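# Reseat the loose coin cell in its board holder

## Task

Put the coin cell that fell out of its holder on the server board back in so the holder latches it, with its positive (+) face pointing up. Plastic forceps are available, standing upright in the block.

## Robot and tools

Robot: two seven-joint arms, left_arm and right_arm, each ending in a parallel two-finger gripper. Cameras: cam_high (fixed, on a stand behind the arms), cam_left_wrist and cam_right_wrist, each 896x504.

Frames. The scene frame has its origin at table-top height, midway between the nominal arm bases: +x points out over the table, +z up, and left_arm sits on the +y side (this is not the image's left). Actual bases: left_arm at (+0.019, +0.399, 0) m, quat_wxyz (+1.000, 0, 0, +0.028); right_arm at (+0.031, -0.323, 0) m, quat_wxyz (+1.000, 0, 0, +0.012). Each arm reports its hand pose, velocities and Hand target in its own base frame, and all motion offsets use that arm's base axes. Fixed cameras and the table use the scene frame. Reported poses may be off by a few centimetres, more at long reach. Gripper axes: fingers point along the gripper's +z and close along its y. end_effector_position is the point between closed pads, about 2 cm short of the fingertips; while closing from over 40 mm apart, the tips advance about 10 mm along +z.

The 14-number row. Every motion command uses rows of 14 numbers, each in [-1, 1], always covering both arms: left_arm dx, dy, dz, rx, ry, rz, opening, then right_arm in the same order. dx, dy, dz, rx, ry, rz are an offset (not a pose) from that arm's Hand target as it stood when the action or move began; 1.0 equals 0.6 m of travel or 180 degrees, and rx, ry, rz form a single rotation vector about the Hand target's position. A translation longer than 1.0 may be scaled down along its direction. Opening is absolute, not an offset: +1 fully open (0.084 m), -1 closed. Sending 0 for an arm's six pose numbers re-requests its current Hand target; a 0 opening is a real command (half open), so resend the current opening to leave a gripper unchanged.

execute_actions(actions, cameras). actions is a list of actions; each action is a table of up to 15 rows, one per 1/30 s step, and a short table repeats its final row to fill 15 steps. Every row in an action counts from the action's start pose, not from the prior row, and each new action starts from the updated Hand target, so repeating an offset keeps moving. Images come back only for an empty actions list or when cameras names them (["all"], [] or names).

move(target, speed, blend, opening_speed, blocking, cameras). target is one 14-number row or a list of up to 15 rows; all rows count from the same starting Hand targets. speed is path top speed in m/s (0.002 to 1, default 0.25; rotation up to twice that in rad/s), one value or one per target. blend (m) rounds corners in a list; 0 stops at each. opening_speed (0.2 or more, per second on the -1..+1 scale) ramps fingers. blocking=false returns after about 0.5 s while motion continues. Moves do not avoid obstacles or the other arm; faster moves lag and hit harder, and a target set deeper past contact presses harder. Everything is capped at 10 s.

wait(seconds 0 to 10): arms hold their last command. stop(): brakes a running move. zoom_image(camera, region [x0, y0, x1, y1] pixels, top-left origin, at most 504x504) enlarges part of that camera's newest image. clear_fault(arm): clears a reported torque fault on left_arm or right_arm. finished_scene(scene): ends the current scene, permanently; scene is its integer number.

Results. Each gives per-arm end_effector_position (m), end_effector_quat_wxyz, velocities (m/s, rad/s), Hand target (the last commanded pose after clipping; next offsets start here), Joint positions (last value is the measured finger gap in m), joint torques (positive toward larger joint values, with offsets and noise), grip_measured (opening on the -1..+1 scale), and Tool commands. "within noise" means the arm is still. A move adds a move: line: done (within 3 mm and 2 degrees), off_target, moving, held, fault, plus limits such as paced (pose clipped) or held (steps withheld). done does not prove there is no contact. execute_actions results also list positions at some steps.

Control behaviour. Each step the command is clipped to within 70 mm and 16 degrees of the measured pose. A gripper can rest short of its Hand target; the next command (even zeros) asks again, otherwise add the gap as an offset. A blocked arm keeps pushing until you command its target back past the gripper. Large wrist turns may swing the elbow. Joint ranges (rad): waist ±6.283, shoulder -2.059..2.094, upper arm roll ±6.283, elbow -0.192..3.927 (straight 2.742), forearm roll ±6.283, wrist pitch -1.693..3.142, wrist roll ±6.283.

Gripping. Command an opening well under grip_measured to hold; lower squeezes harder (about 24 N per pad at most). Fast closes squeeze harder.

Avoid: dropping the cell or forceps, releasing anything while moving, anything leaving the table, striking fixed or heavy objects, hard pushes, and any contact or squeezing between the two arms (the clearance check does not always prevent it). Torque faults (contact load limits in N m: waist 44.6, shoulder 44.8, upper arm roll 28.5, elbow 28.5, forearm roll 28.5, wrist pitch 15.3, wrist roll 16; held weight counts) stop the arm until clear_fault. Long loads, stretched poses or pushing at unreachable poses heat motors: MOTOR HOT appears at 65 °C, and 80 °C brakes the arm for 30-60 s. The scene keeps running while you compose replies.

Each tool is called after "Call:" as name(argument=value, ...) on one line, values as JSON.

## Session

Call:
execute_actions(actions=[])

Scene clock: 0.00 s.
left_arm: end_effector_position=(+0.0877, -0.0739, +0.3928) grip_measured=+1.00 end_effector_quat_wxyz=(-0.178, -0.187, +0.966, +0.003) | right_arm: end_effector_position=(+0.3968, -0.0099, +0.1870) grip_measured=+1.00 end_effector_quat_wxyz=(-0.237, -0.329, +0.753, -0.518)
Joint positions: left_arm=[-1.279 -1.093 0.387 0.902 -0.002 2.068 1.647 0.084] | right_arm=[-1.412 -0.832 1.779 0.914 -0.351 1.188 2.78 0.084]
Joint velocities: within noise
Joint torques (N m): no reading
Motor temperatures (°C): left_arm=[37 38 32 37 30 36 37] | right_arm=[32 35 37 34 34 39 40]
Hand target: left_arm +0.0877, -0.0739, +0.3928; -0.178, -0.187, +0.966, +0.003 | right_arm +0.3968, -0.0099, +0.1870; -0.237, -0.329, +0.753, -0.518
Tool commands: left_gripper/opening=+1.0 right_gripper/opening=+1.0

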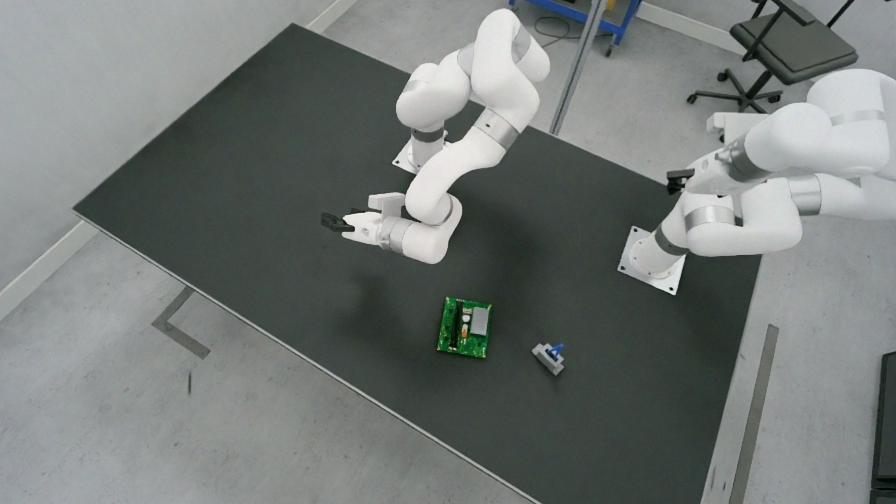

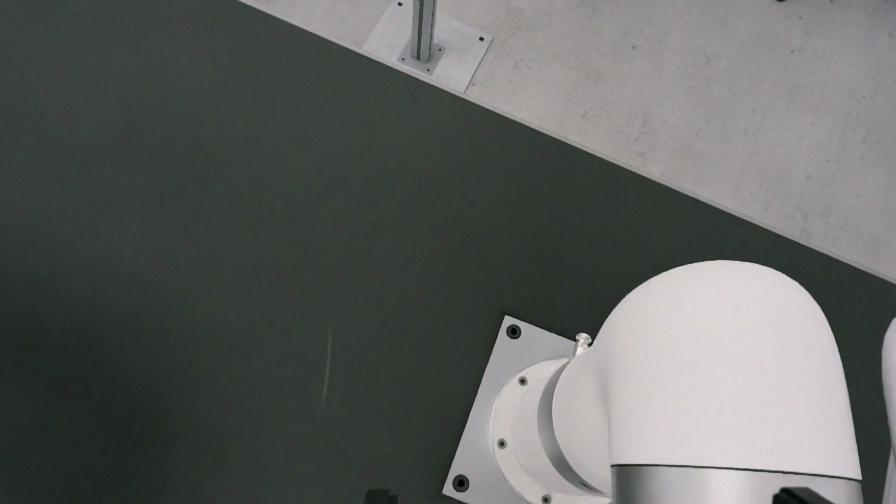

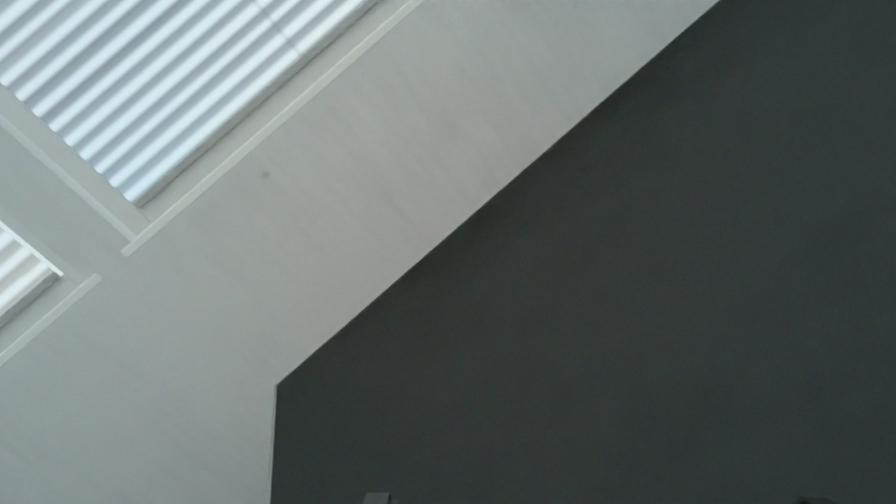

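Call:
zoom_image(camera="cam_high", region=[425, 285, 585, 385])

Call:
zoom_image(camera="cam_high", region=[432, 292, 500, 364])

Scaled by 3.150 from the camera's 896x504 image, which has a finer 1280x720 frame.

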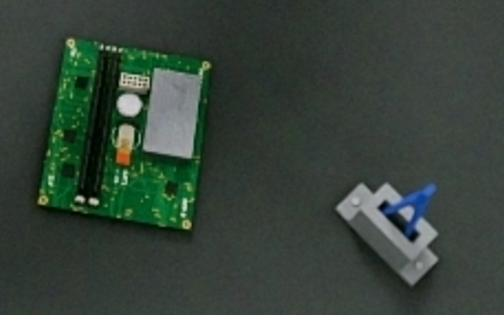

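Scaled by 7.000 from the camera's 896x504 image, which has a finer 1280x720 frame.

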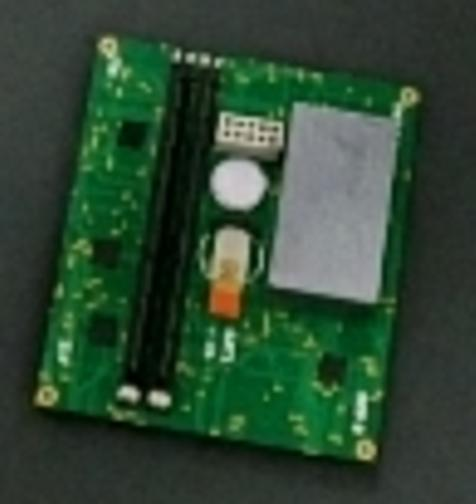

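Call:
move(target=[0.52, -0.177, -0.14, -0.002, -0.115, -0.12, 1.0, 0.005, 0.383, 0.222, 0.360, -0.165, -0.229, 1.0], speed=0.35, cameras=["all"])

Scene clock: 48.57 s.
left_arm: end_effector_position=(+0.3997, -0.1801, +0.3089) grip_measured=+1.00 end_effector_quat_wxyz=(+0.000, +0.000, +1.000, +0.000) | right_arm: end_effector_position=(+0.3998, +0.2199, +0.3202) grip_measured=+1.00 end_effector_quat_wxyz=(+0.000, +0.001, +1.000, +0.001)
Joint positions: left_arm=[-1.764 -0.407 1.126 1.212 0.371 1.406 2.407 0.084] | right_arm=[-1.042 -0.454 1.271 1.314 0.436 1.467 3.292 0.084]
Joint torques (N m): left_arm=[-3.97 4.92 -4.73 21.92 -2.31 -3.07 3] | right_arm=[4.81 -1.69 -13.22 17.11 2.37 -4.16 -1.02]
Hand target: left_arm +0.3997, -0.1801, +0.3088; +0.000, +0.000, +1.000, +0.000 | right_arm +0.3998, +0.2199, +0.3202; +0.000, +0.001, +1.000, +0.001
Off the commanded pose: left_arm 0.000 m, 0 deg | right_arm 0.000 m, 0 deg.
move: done

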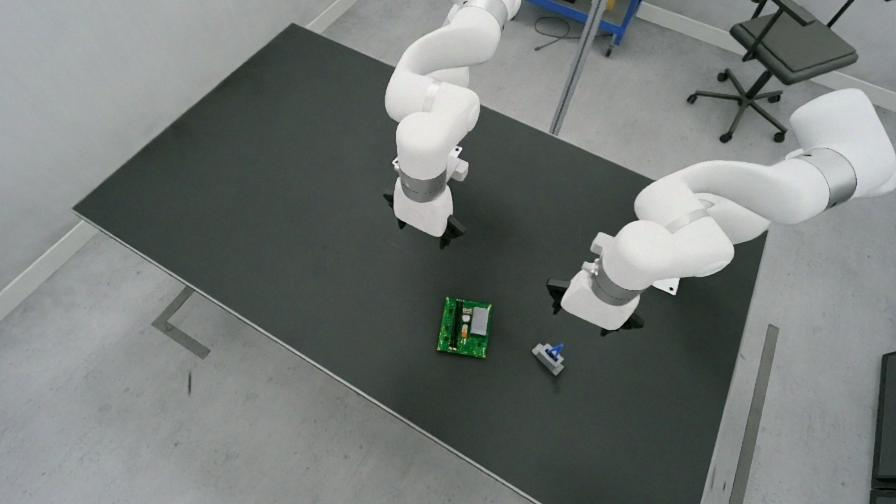

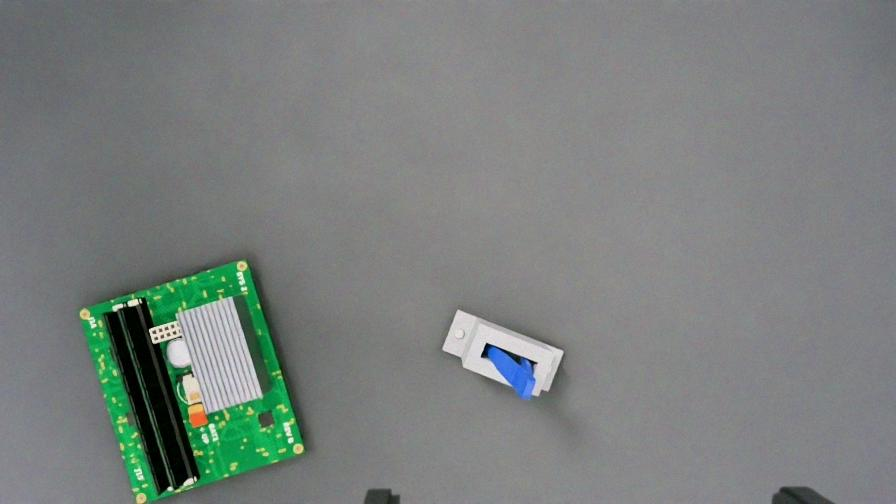

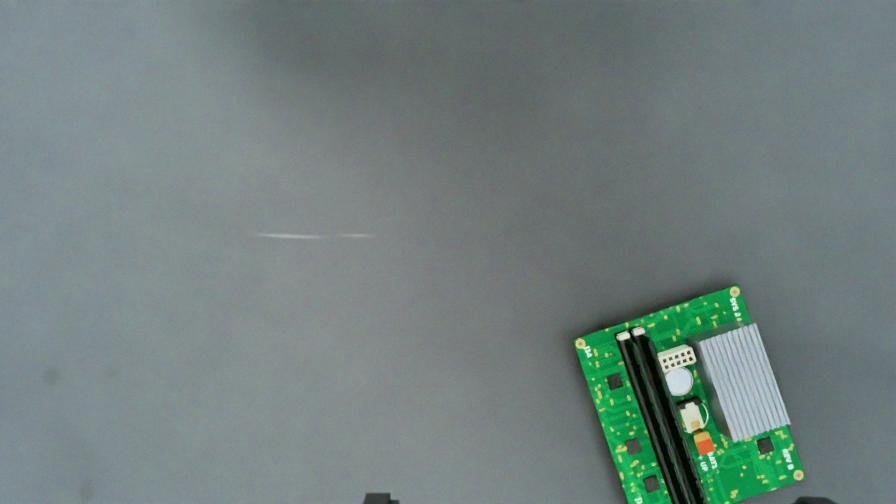

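Call:
zoom_image(camera="cam_right_wrist", region=[570, 280, 810, 504])

Call:
zoom_image(camera="cam_left_wrist", region=[400, 280, 640, 440])

Call:
zoom_image(camera="cam_left_wrist", region=[130, 300, 250, 460])

Scaled by 2.100 from the camera's 896x504 image, which has a finer 1280x720 frame.

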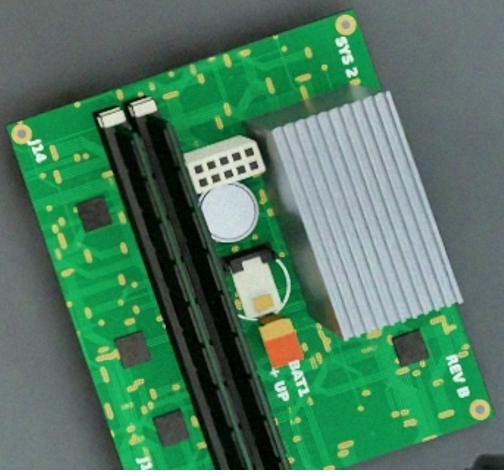

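Scaled by 2.100 from the camera's 896x504 image, which has a finer 1280x720 frame.

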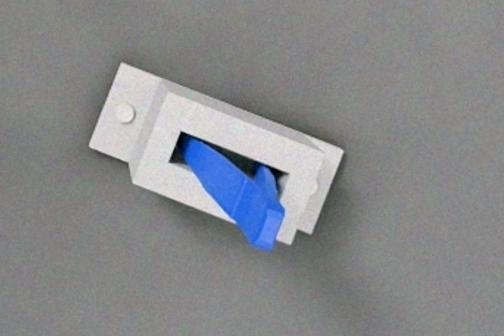

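Scaled by 3.150 from the camera's 896x504 image, which has a finer 1280x720 frame.

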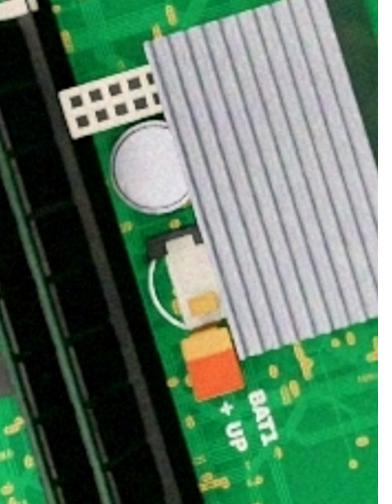

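Call:
move(target=[0.117, 0.185, -0.281, -0.2056, 0, 0, 1.0, 0.157, 0.28, -0.283, 0, 0, 0, 1.0], speed=0.3, cameras=["all"])

Scene clock: 89.23 s.
left_arm: end_effector_position=(+0.4699, -0.0691, +0.1402) grip_measured=+1.00 end_effector_quat_wxyz=(+0.000, +0.000, +0.948, -0.318) | right_arm: end_effector_position=(+0.4940, +0.3879, +0.1504) grip_measured=+1.00 end_effector_quat_wxyz=(+0.000, +0.001, +1.000, +0.001)
Joint positions: left_arm=[-1.718 -1.006 1.656 0.975 0.458 0.902 2.851 0.084] | right_arm=[-1.806 -0.884 2.09 1.773 0.767 1.32 3.406 0.084]
Joint torques (N m): left_arm=[-4.43 9.73 -16.73 12.52 -2.84 -0.04 3.11] | right_arm=[-4.83 14.88 -13.59 18.4 -2.57 0.13 0.95]
Motor temperatures (°C): left_arm=[37 37 33 44 30 37 38] | right_arm=[32 35 39 38 34 40 40]
Hand target: left_arm +0.4699, -0.0691, +0.1402; +0.000, +0.000, +0.948, -0.318 | right_arm +0.4940, +0.3879, +0.1504; +0.000, +0.001, +1.000, +0.001
Off the commanded pose: left_arm 0.000 m, 0 deg | right_arm 0.000 m, 0 deg.
move: done

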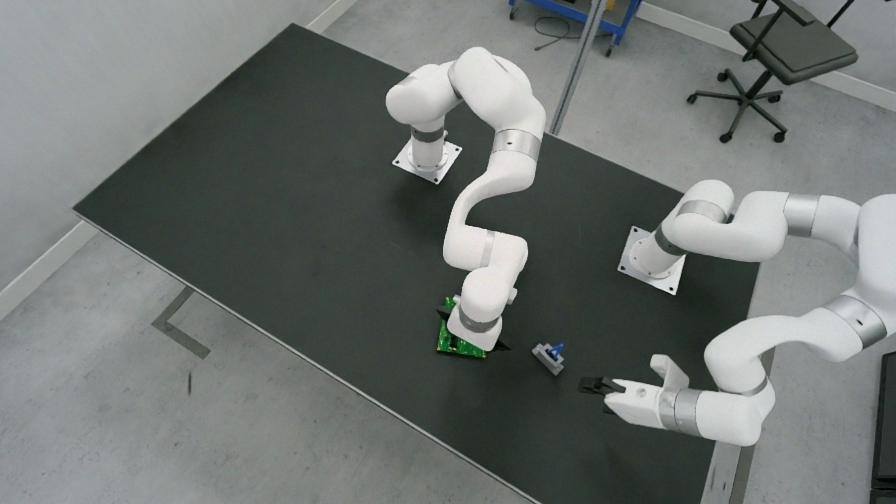

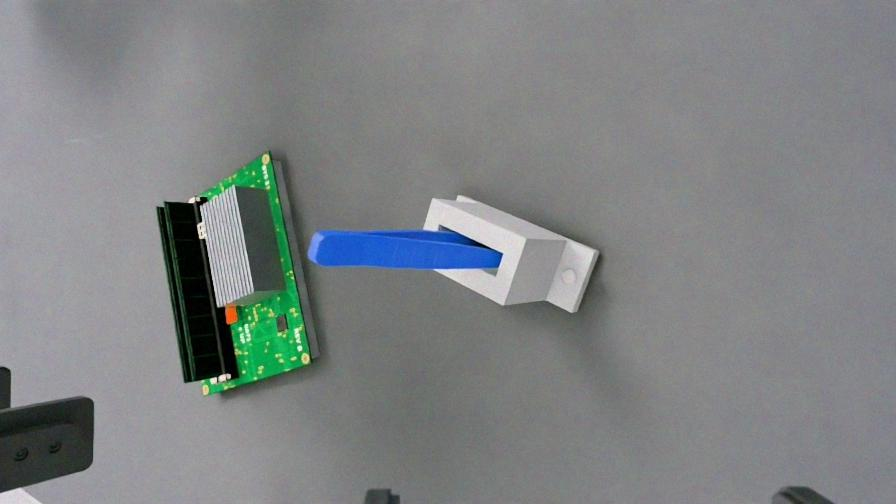

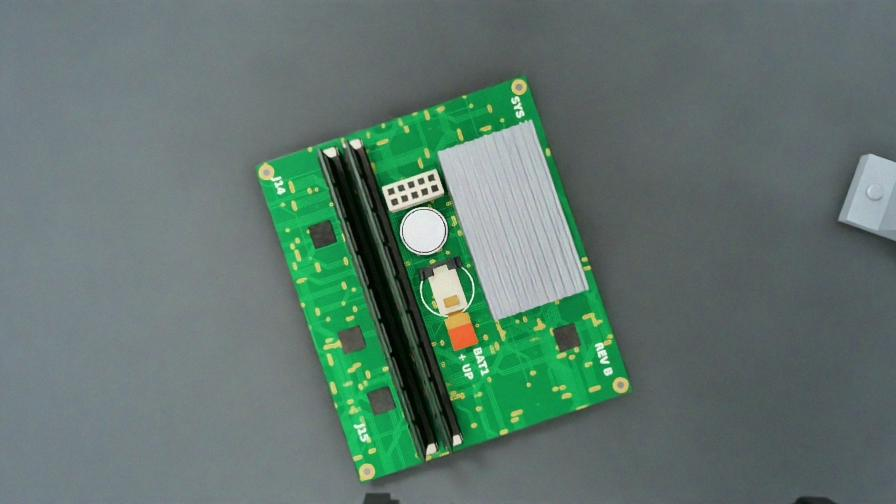

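Call:
zoom_image(camera="cam_right_wrist", region=[370, 160, 500, 360])

Call:
zoom_image(camera="cam_right_wrist", region=[390, 195, 460, 265])

Call:
zoom_image(camera="cam_right_wrist", region=[405, 250, 495, 360])

Call:
zoom_image(camera="cam_left_wrist", region=[290, 180, 610, 320])

Scaled by 2.520 from the camera's 896x504 image, which has a finer 1280x720 frame.

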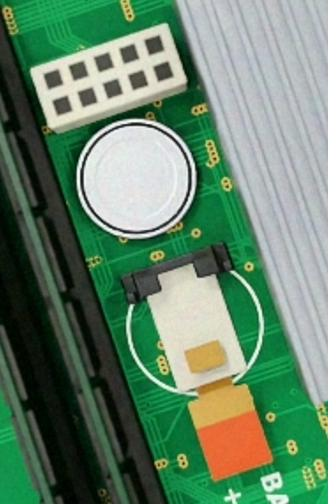

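Scaled by 7.200 from the camera's 896x504 image, which has a finer 1280x720 frame.

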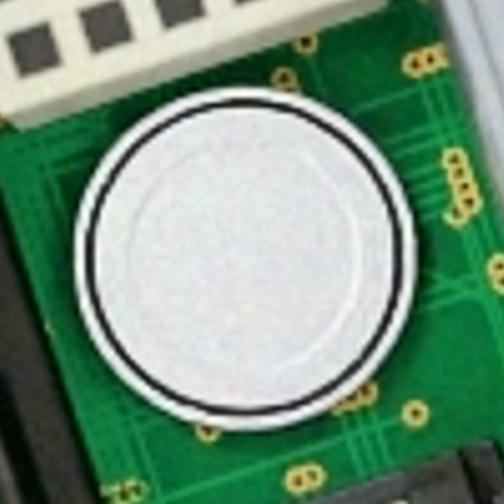

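Scaled by 4.582 from the camera's 896x504 image, which has a finer 1280x720 frame.

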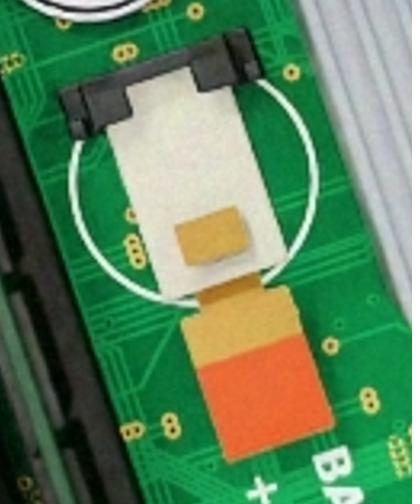

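Scaled by 1.575 from the camera's 896x504 image, which has a finer 1280x720 frame.

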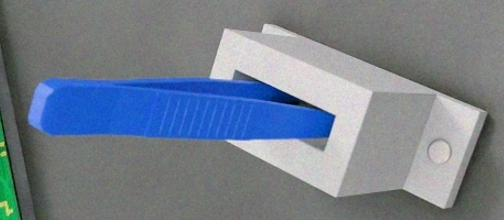

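Call:
move(target=[[0, 0, 0.12, 0.1, -0.02, -0.06, 1.0, -0.0993, -0.004, -0.0708, 0.038, -0.220, 0.1044, 0.0], [-0.1165, -0.165, 0.133, 0.2029, -0.0431, -0.1286, 1.0, -0.0993, -0.004, -0.0708, 0.038, -0.220, 0.1044, 0.0]], speed=0.3, blend=[0.03, 0], cameras=["cam_left_wrist", "cam_right_wrist"])

Scene clock: 251.57 s.
left_arm: end_effector_position=(+0.4001, -0.1680, +0.2200) grip_measured=+1.00 end_effector_quat_wxyz=(+0.000, +0.208, +0.978, +0.000) | right_arm: end_effector_position=(+0.4344, +0.3855, +0.1079) grip_measured=-0.01 end_effector_quat_wxyz=(+0.337, -0.160, +0.926, +0.059)
Joint positions: left_arm=[-1.864 -0.537 1.28 0.998 0.55 1.221 2.724 0.084] | right_arm=[-1.381 -0.596 2.29 0.938 1.133 -0.037 2.784 0.044]
Joint torques (N m): left_arm=[-4.14 8.38 -15.22 20.38 -2.26 -0.11 -3.37] | right_arm=[-4.19 16.88 -8.87 16.6 2.07 -5.03 -1.19]
Motor temperatures (°C): left_arm=[37 37 39 40 30 36 38] | right_arm=[32 36 39 39 34 39 40]
Hand target: left_arm +0.4000, -0.1681, +0.2200; +0.000, +0.208, +0.978, +0.000 | right_arm +0.4344, +0.3855, +0.1079; +0.337, -0.160, +0.926, +0.059
Off the commanded pose: left_arm 0.000 m, 0 deg | right_arm 0.000 m, 0 deg.
move: done
Images, in order (width x height): cam_left_wrist 896x504, cam_right_wrist 896x504.

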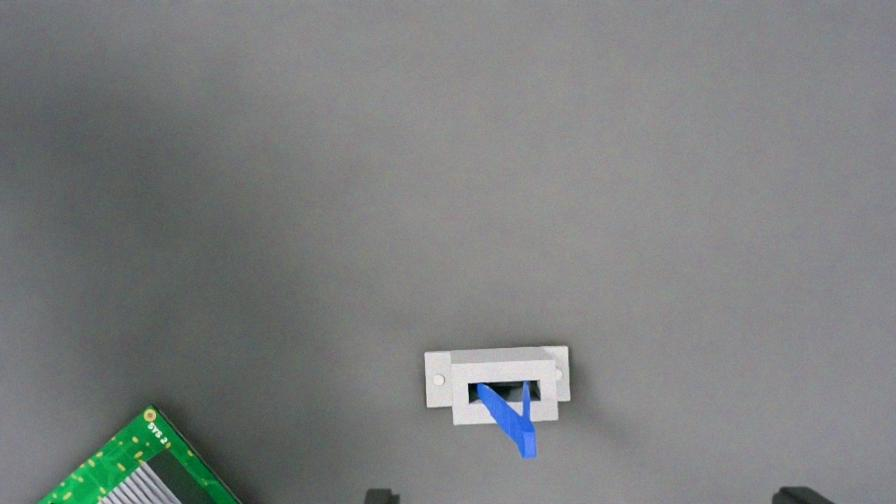

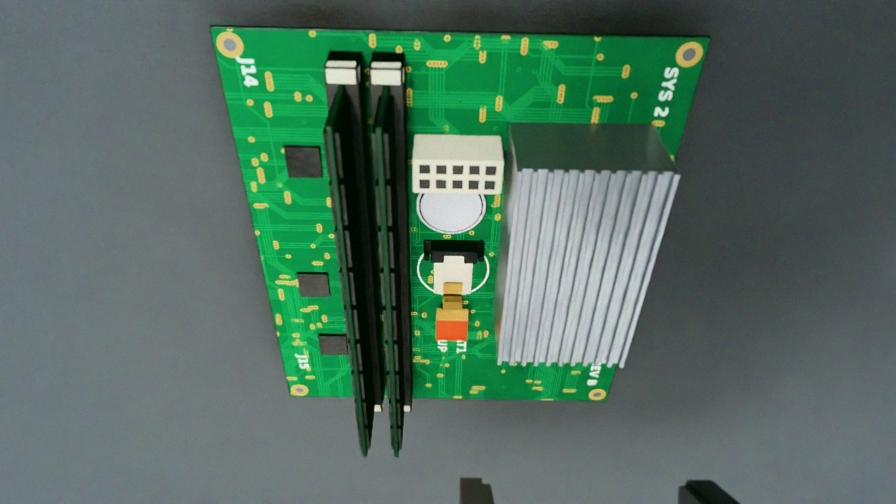

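Call:
zoom_image(camera="cam_left_wrist", region=[420, 340, 580, 470])

Call:
zoom_image(camera="cam_right_wrist", region=[400, 180, 510, 360])

Scaled by 3.150 from the camera's 896x504 image, which has a finer 1280x720 frame.

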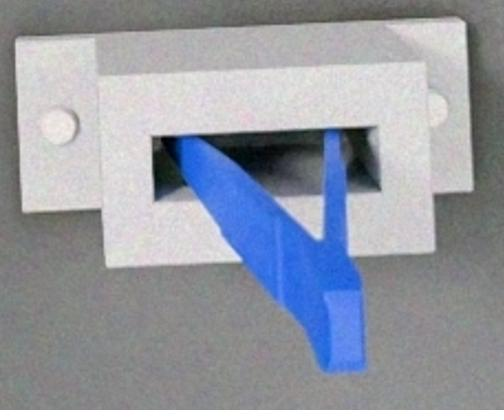

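Scaled by 2.800 from the camera's 896x504 image, which has a finer 1280x720 frame.

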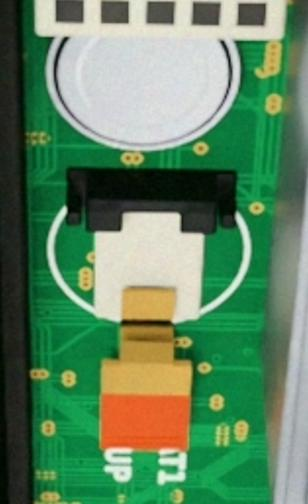

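Call:
move(target=[[0.0005, -0.008, -0.03, 0, 0, 0.0133, 1.0, 0, 0, 0, 0, 0, 0, 0.0], [0.0005, -0.008, -0.2333, 0, 0, 0.0133, 1.0, 0, 0, 0, 0, 0, 0, 0.0]], speed=[0.15, 0.15], blend=[0.01, 0], cameras=["cam_left_wrist", "cam_right_wrist"])

Scene clock: 290.40 s.
left_arm: end_effector_position=(+0.4003, -0.1729, +0.0801) grip_measured=+1.00 end_effector_quat_wxyz=(+0.000, +0.187, +0.982, +0.000) | right_arm: end_effector_position=(+0.4344, +0.3855, +0.1079) grip_measured=-0.01 end_effector_quat_wxyz=(+0.337, -0.160, +0.926, +0.059)
Joint positions: left_arm=[-2.23 -0.517 1.794 0.831 0.705 0.84 2.599 0.084] | right_arm=[-1.381 -0.596 2.291 0.938 1.133 -0.037 2.783 0.044]
Joint torques (N m): left_arm=[-4.52 6.02 -7.7 17.56 2.84 0.04 -3.18] | right_arm=[-4.36 16.85 -9 15.07 1.91 -5.26 -0.94]
Hand target: left_arm +0.4003, -0.1729, +0.0801; +0.000, +0.187, +0.982, +0.000 | right_arm +0.4344, +0.3855, +0.1079; +0.337, -0.160, +0.926, +0.059
Off the commanded pose: left_arm 0.000 m, 0 deg | right_arm 0.000 m, 0 deg.
move: done
Images, in order (width x height): cam_left_wrist 896x504, cam_right_wrist 896x504.

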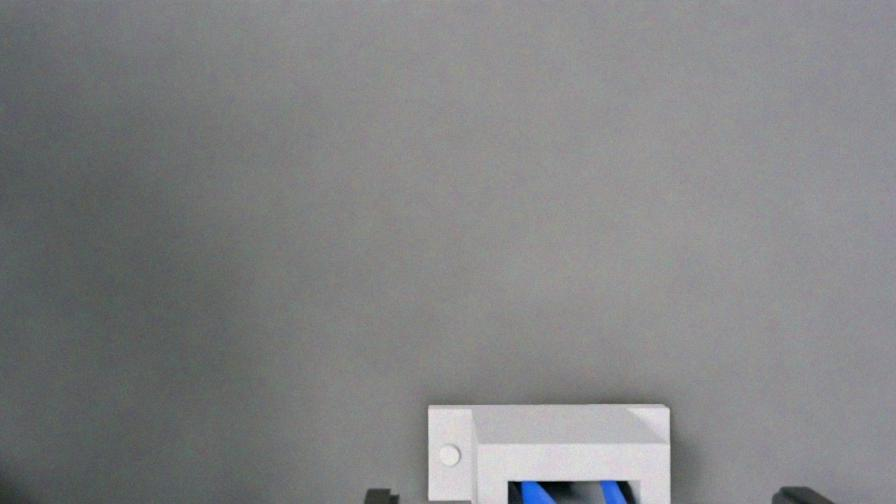

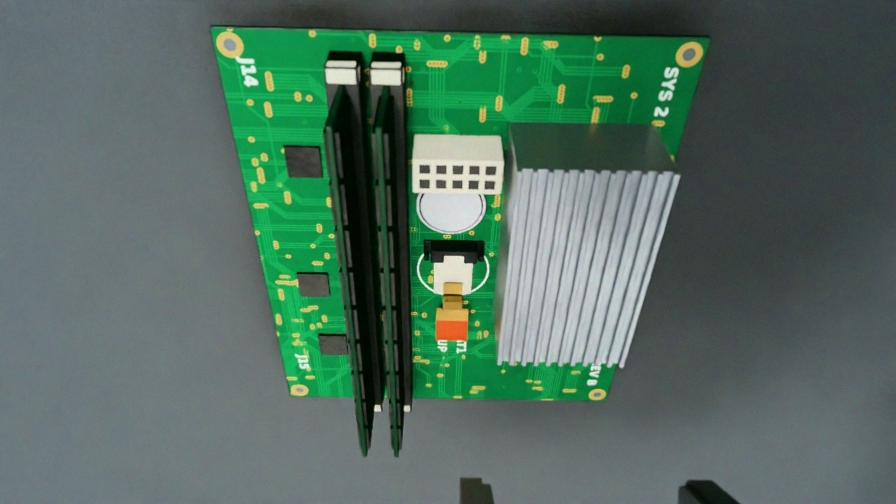

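Call:
move(target=[0, 0, 0, 0, 0, 0, -0.6, 0, 0, 0, 0, 0, 0, 0.0], opening_speed=1.0, cameras=["cam_left_wrist"])

Scene clock: 296.10 s.
left_arm: end_effector_position=(+0.4003, -0.1729, +0.0801) grip_measured=-0.62 end_effector_quat_wxyz=(+0.000, +0.187, +0.982, +0.000) | right_arm: end_effector_position=(+0.4344, +0.3855, +0.1079) grip_measured=-0.01 end_effector_quat_wxyz=(+0.337, -0.160, +0.926, +0.059)
Joint positions: left_arm=[-2.23 -0.517 1.794 0.831 0.705 0.84 2.599 0.017] | right_arm=[-1.381 -0.596 2.291 0.938 1.133 -0.037 2.783 0.044]
Joint torques (N m): left_arm=[-4.31 5.91 -7.48 17.59 2.87 0 -3.32] | right_arm=[-4.16 16.69 -9.35 14.44 1.99 -5.21 -0.98]
Hand target: left_arm +0.4003, -0.1729, +0.0801; +0.000, +0.187, +0.982, +0.000 | right_arm +0.4344, +0.3855, +0.1079; +0.337, -0.160, +0.926, +0.059
Off the commanded pose: left_arm 0.000 m, 0 deg | right_arm 0.000 m, 0 deg.
move: done
Images, in order (width x height): cam_left_wrist 896x504.

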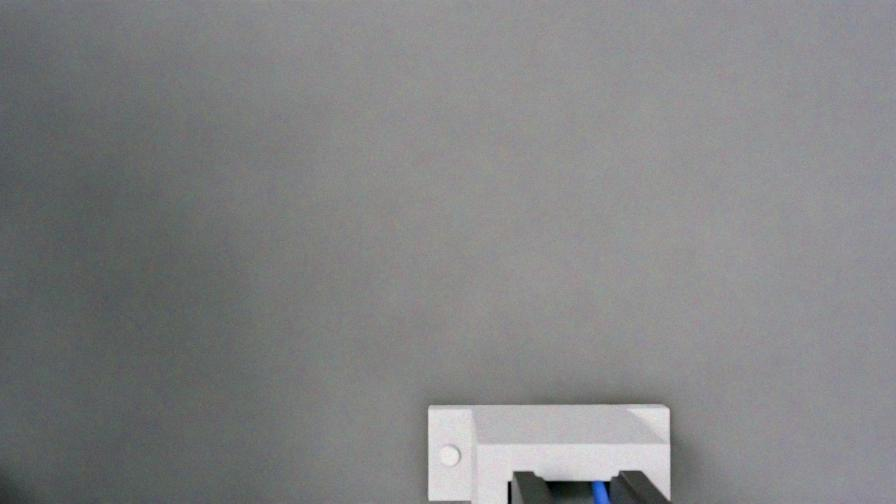

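Call:
move(target=[0, 0, 0, 0, 0, 0, -0.78, 0, 0, 0, 0, 0, 0, 0.0], opening_speed=1.0, cameras=["cam_left_wrist"])

Scene clock: 299.63 s.
left_arm: end_effector_position=(+0.4003, -0.1729, +0.0801) grip_measured=-0.80 end_effector_quat_wxyz=(+0.000, +0.187, +0.982, +0.000) | right_arm: end_effector_position=(+0.4344, +0.3855, +0.1079) grip_measured=-0.01 end_effector_quat_wxyz=(+0.337, -0.160, +0.926, +0.059)
Joint positions: left_arm=[-2.23 -0.517 1.794 0.831 0.705 0.84 2.599 0.009] | right_arm=[-1.381 -0.596 2.291 0.938 1.133 -0.037 2.783 0.044]
Joint torques (N m): left_arm=[-4.01 6.07 -7.59 16.74 2.81 -0.02 -3.18] | right_arm=[-4.1 16.48 -9.57 14.23 1.95 -5.09 -0.91]
Hand target: left_arm +0.4003, -0.1729, +0.0801; +0.000, +0.187, +0.982, +0.000 | right_arm +0.4344, +0.3855, +0.1079; +0.337, -0.160, +0.926, +0.059
Off the commanded pose: left_arm 0.000 m, 0 deg | right_arm 0.000 m, 0 deg.
move: done
Images, in order (width x height): cam_left_wrist 896x504.

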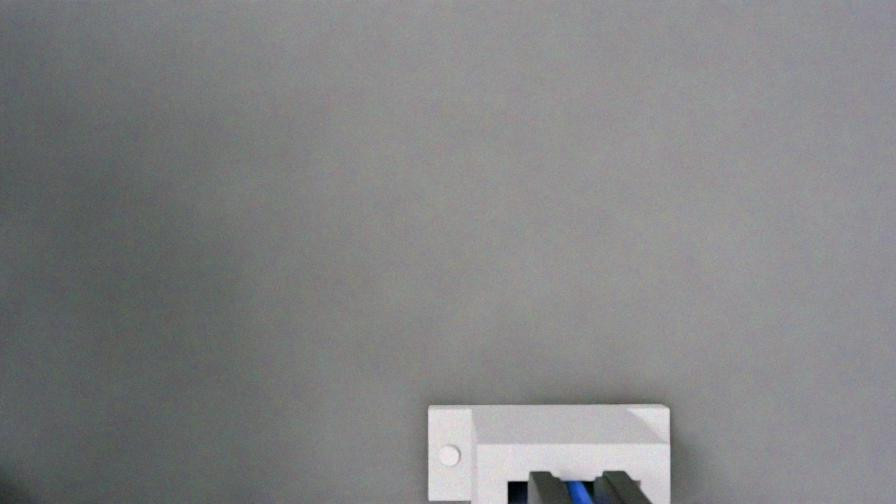

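Call:
move(target=[0, 0, 0.05, 0, 0, 0, -0.78, 0, 0, 0, 0, 0, 0, 0.0], speed=0.1, cameras=["cam_left_wrist"])

Scene clock: 304.07 s.
left_arm: end_effector_position=(+0.4004, -0.1729, +0.1101) grip_measured=-0.80 end_effector_quat_wxyz=(+0.000, +0.187, +0.982, +0.000) | right_arm: end_effector_position=(+0.4344, +0.3855, +0.1079) grip_measured=-0.01 end_effector_quat_wxyz=(+0.337, -0.160, +0.926, +0.059)
Joint positions: left_arm=[-2.126 -0.486 1.664 0.848 0.634 0.905 2.642 0.009] | right_arm=[-1.381 -0.596 2.291 0.938 1.133 -0.037 2.783 0.044]
Joint torques (N m): left_arm=[6.39 12.24 -13.93 14.33 -2.53 -0.05 3.26] | right_arm=[-3.94 16.5 -9.49 14.42 1.78 -5.06 -0.93]
Hand target: left_arm +0.4003, -0.1729, +0.1101; +0.000, +0.187, +0.982, +0.000 | right_arm +0.4344, +0.3855, +0.1079; +0.337, -0.160, +0.926, +0.059
Off the commanded pose: left_arm 0.000 m, 0 deg | right_arm 0.000 m, 0 deg.
move: done
Images, in order (width x height): cam_left_wrist 896x504.

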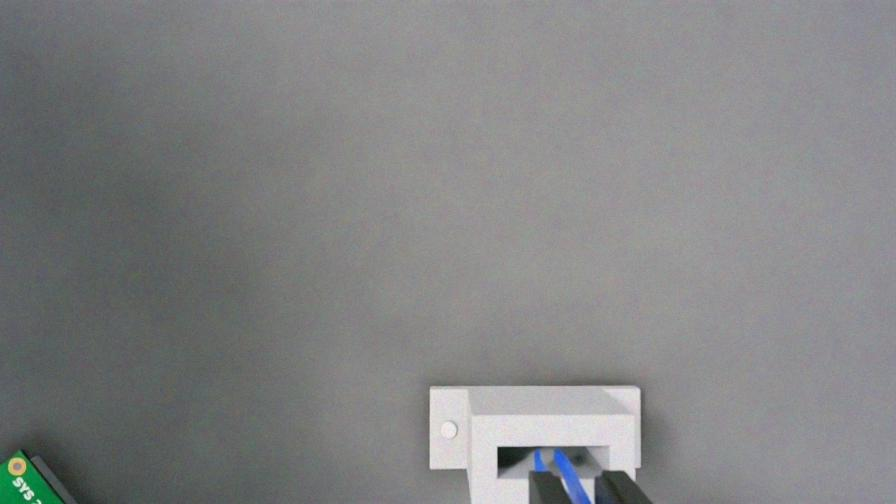

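Call:
zoom_image(camera="cam_left_wrist", region=[460, 400, 680, 504])

Scaled by 2.291 from the camera's 896x504 image, which has a finer 1280x720 frame.

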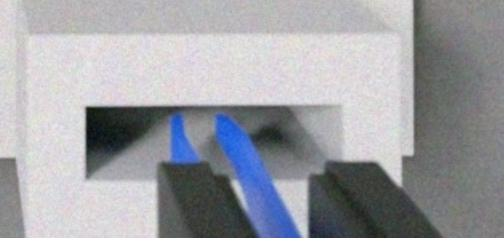

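Call:
move(target=[0, 0, 0.15, 0, 0, 0, -0.78, 0, 0, 0, 0, 0, 0, 0.0], speed=0.15, cameras=["cam_left_wrist", "cam_high"])

Call:
zoom_image(camera="cam_left_wrist", region=[480, 360, 700, 504])

Call:
zoom_image(camera="cam_high", region=[500, 260, 700, 400])

Scene clock: 311.60 s.
left_arm: end_effector_position=(+0.4004, -0.1729, +0.2001) grip_measured=-0.80 end_effector_quat_wxyz=(+0.000, +0.187, +0.982, +0.000) | right_arm: end_effector_position=(+0.4344, +0.3855, +0.1079) grip_measured=-0.01 end_effector_quat_wxyz=(+0.337, -0.160, +0.926, +0.059)
Joint positions: left_arm=[-1.892 -0.495 1.334 0.966 0.531 1.149 2.694 0.009] | right_arm=[-1.381 -0.596 2.291 0.938 1.133 -0.037 2.783 0.044]
Joint torques (N m): left_arm=[5.48 -0.25 -14.87 17.8 -2.21 -0.1 -3.29] | right_arm=[-4.13 16.51 -9.73 14.2 1.91 -5.13 -0.95]
Hand target: left_arm +0.4003, -0.1729, +0.2001; +0.000, +0.187, +0.982, +0.000 | right_arm +0.4344, +0.3855, +0.1079; +0.337, -0.160, +0.926, +0.059
Off the commanded pose: left_arm 0.000 m, 0 deg | right_arm 0.000 m, 0 deg.
move: done
Images, in order (width x height): cam_high 896x504, cam_left_wrist 896x504.

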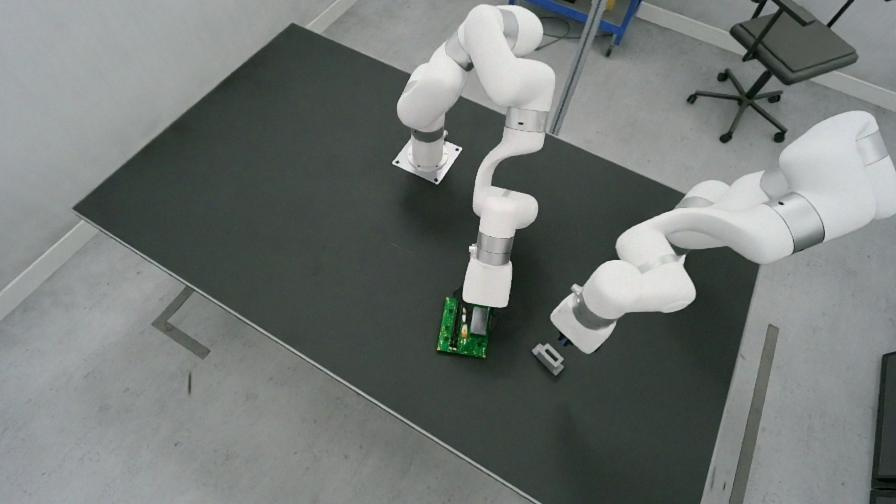

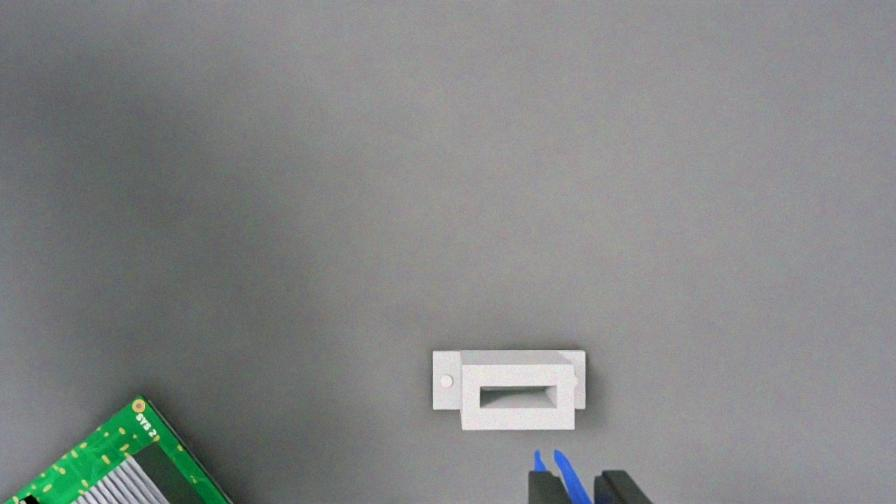

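Scaled by 2.291 from the camera's 896x504 image, which has a finer 1280x720 frame.

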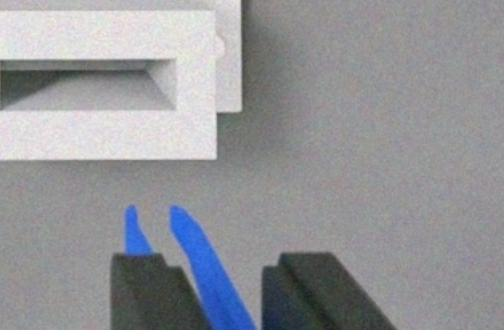

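Scaled by 2.520 from the camera's 896x504 image, which has a finer 1280x720 frame.

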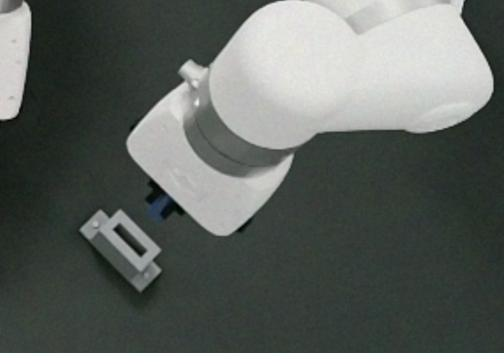

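Call:
move(target=[0.006, -0.3588, -0.1002, 0, 0, 0.2139, -0.78, -0.0573, -0.5092, 0.2368, 0.5105, -0.0521, -0.2209, 0.0], speed=0.4, cameras=["all"])

Scene clock: 369.80 s.
left_arm: end_effector_position=(+0.4034, -0.3586, +0.1482) grip_measured=-0.80 end_effector_quat_wxyz=(+0.000, -0.101, +0.995, +0.000) | right_arm: end_effector_position=(+0.4139, +0.1660, +0.2069) grip_measured=-0.01 end_effector_quat_wxyz=(+0.325, +0.269, +0.857, +0.295)
Joint positions: left_arm=[-2.942 -0.569 2.048 1.299 0.571 1.089 1.828 0.009] | right_arm=[-1.652 0.46 2.297 0.308 0.9 -0.537 3.239 0.044]
Joint torques (N m): left_arm=[-3.41 14.68 -8 20.15 2.8 -0.22 -3.13] | right_arm=[-4.24 -2.91 8.82 18.77 1.46 -0.06 -0.86]
Hand target: left_arm +0.4034, -0.3586, +0.1482; +0.000, -0.101, +0.995, +0.000 (not the last commanded pose) | right_arm +0.4139, +0.1660, +0.2069; +0.325, +0.269, +0.857, +0.295 (not the last commanded pose)
Off the commanded pose: left_arm 0.031 m, 5 deg | right_arm 0.097 m, 50 deg.
move: held (right_arm; a check stopped the path), off_target (left_arm; braked when a check withheld steps of right_arm); limits=paced,held
pose unreachable (right arm): on one or more control steps of this call, first in action 0 (counted from 0), this arm could not follow its commanded pose, so it was not sent that pose on those steps. It may still have moved: this result reports where it is.
cause: moving toward the commanded pose would bring two parts of the arm too close to each other (joints 3 (upper arm roll) to 5 (forearm roll) lie between them).

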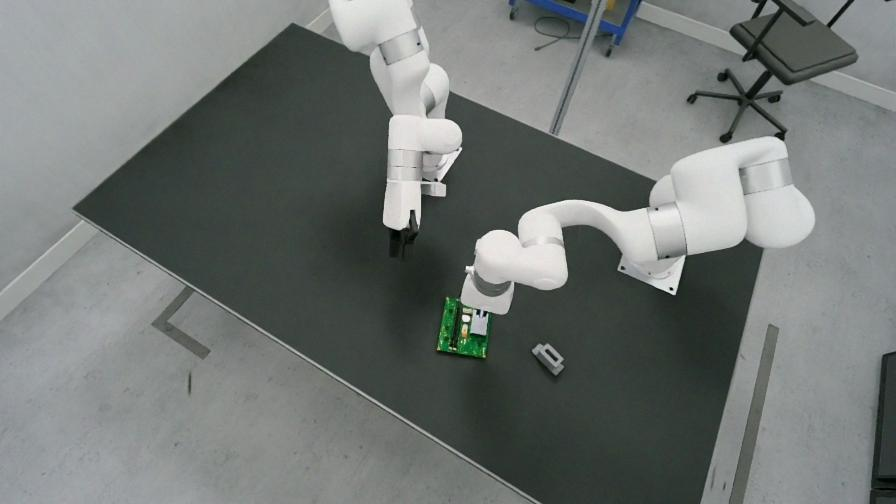

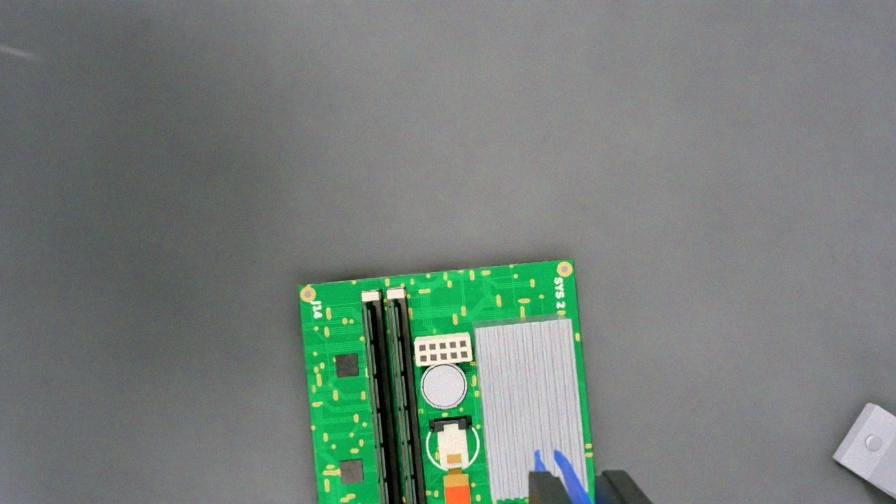

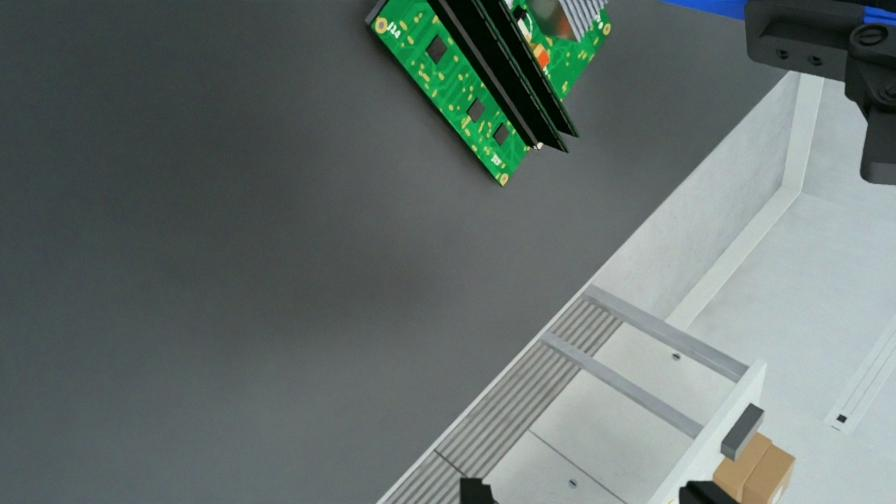

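Call:
move(target=[[-0.002, -0.054, -0.01, 0, 0, 0.03, -0.78, 0.08, -0.2, 0.15, 0, 0, 0, 0.0], [-0.002, -0.054, -0.0303, 0, 0, 0.03, -0.78, 0.08, -0.33, 0.16, 0.2277, -0.1313, -0.0879, 0.0]], speed=0.3, blend=[0.03, 0], cameras=["all"])

Scene clock: 394.63 s.
left_arm: end_effector_position=(+0.4022, -0.3910, +0.1300) grip_measured=-0.80 end_effector_quat_wxyz=(+0.000, -0.148, +0.989, +0.000) | right_arm: end_effector_position=(+0.4619, -0.0320, +0.3029) grip_measured=-0.01 end_effector_quat_wxyz=(+0.412, +0.412, +0.574, +0.575)
Joint positions: left_arm=[-3.082 -0.646 2.126 1.379 0.616 1.089 1.676 0.009] | right_arm=[-1.816 1.786 1.869 0.262 0.53 -0.782 2.735 0.044]
Joint torques (N m): left_arm=[-4.31 17.28 -9.29 15.07 2.75 -3.08 -3.3] | right_arm=[4.49 -3.9 14.32 -0.29 -5.03 -1.06 -0.89]
Hand target: left_arm +0.4022, -0.3910, +0.1300; +0.000, -0.148, +0.989, +0.000 | right_arm +0.4619, -0.0320, +0.3029; +0.412, +0.412, +0.574, +0.575
Off the commanded pose: left_arm 0.000 m, 0 deg | right_arm 0.000 m, 0 deg.
move: done

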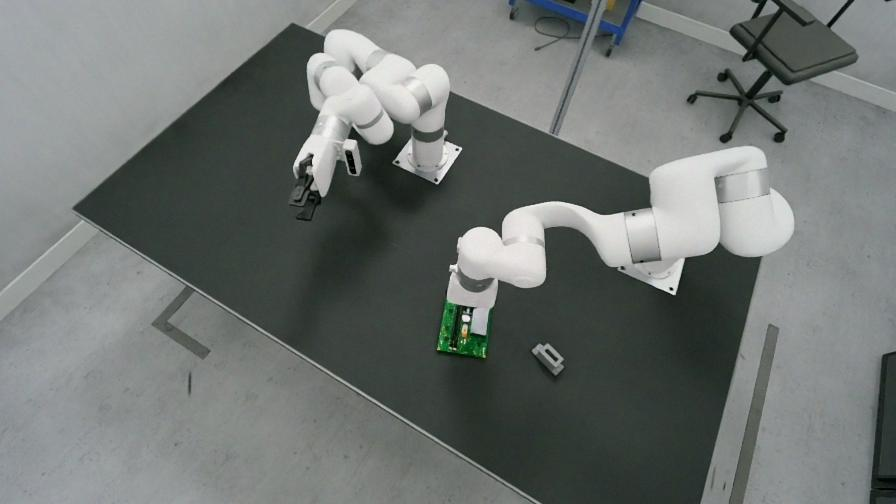

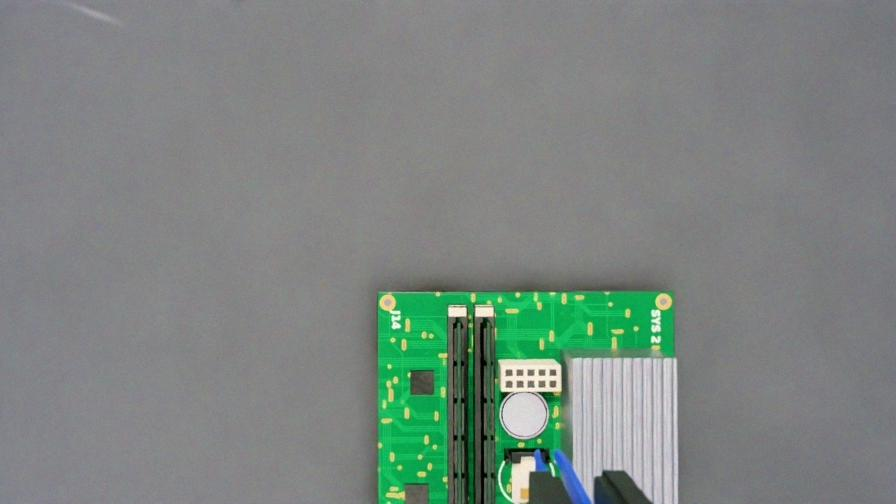

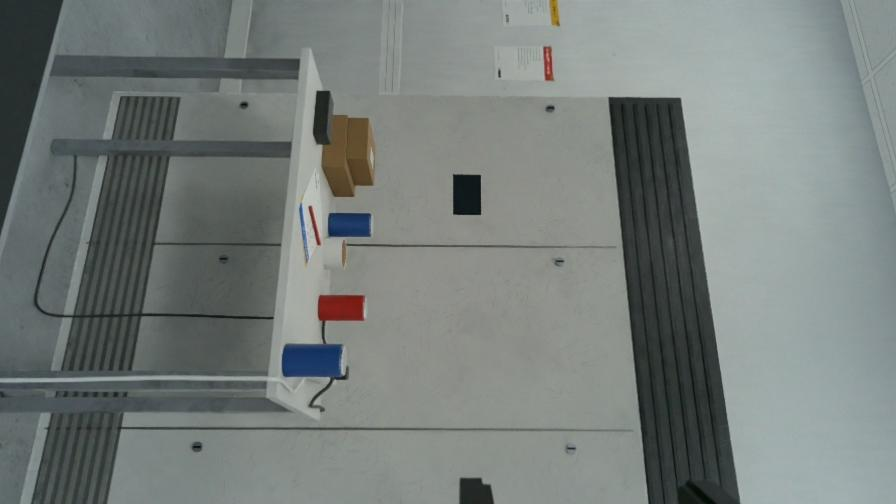

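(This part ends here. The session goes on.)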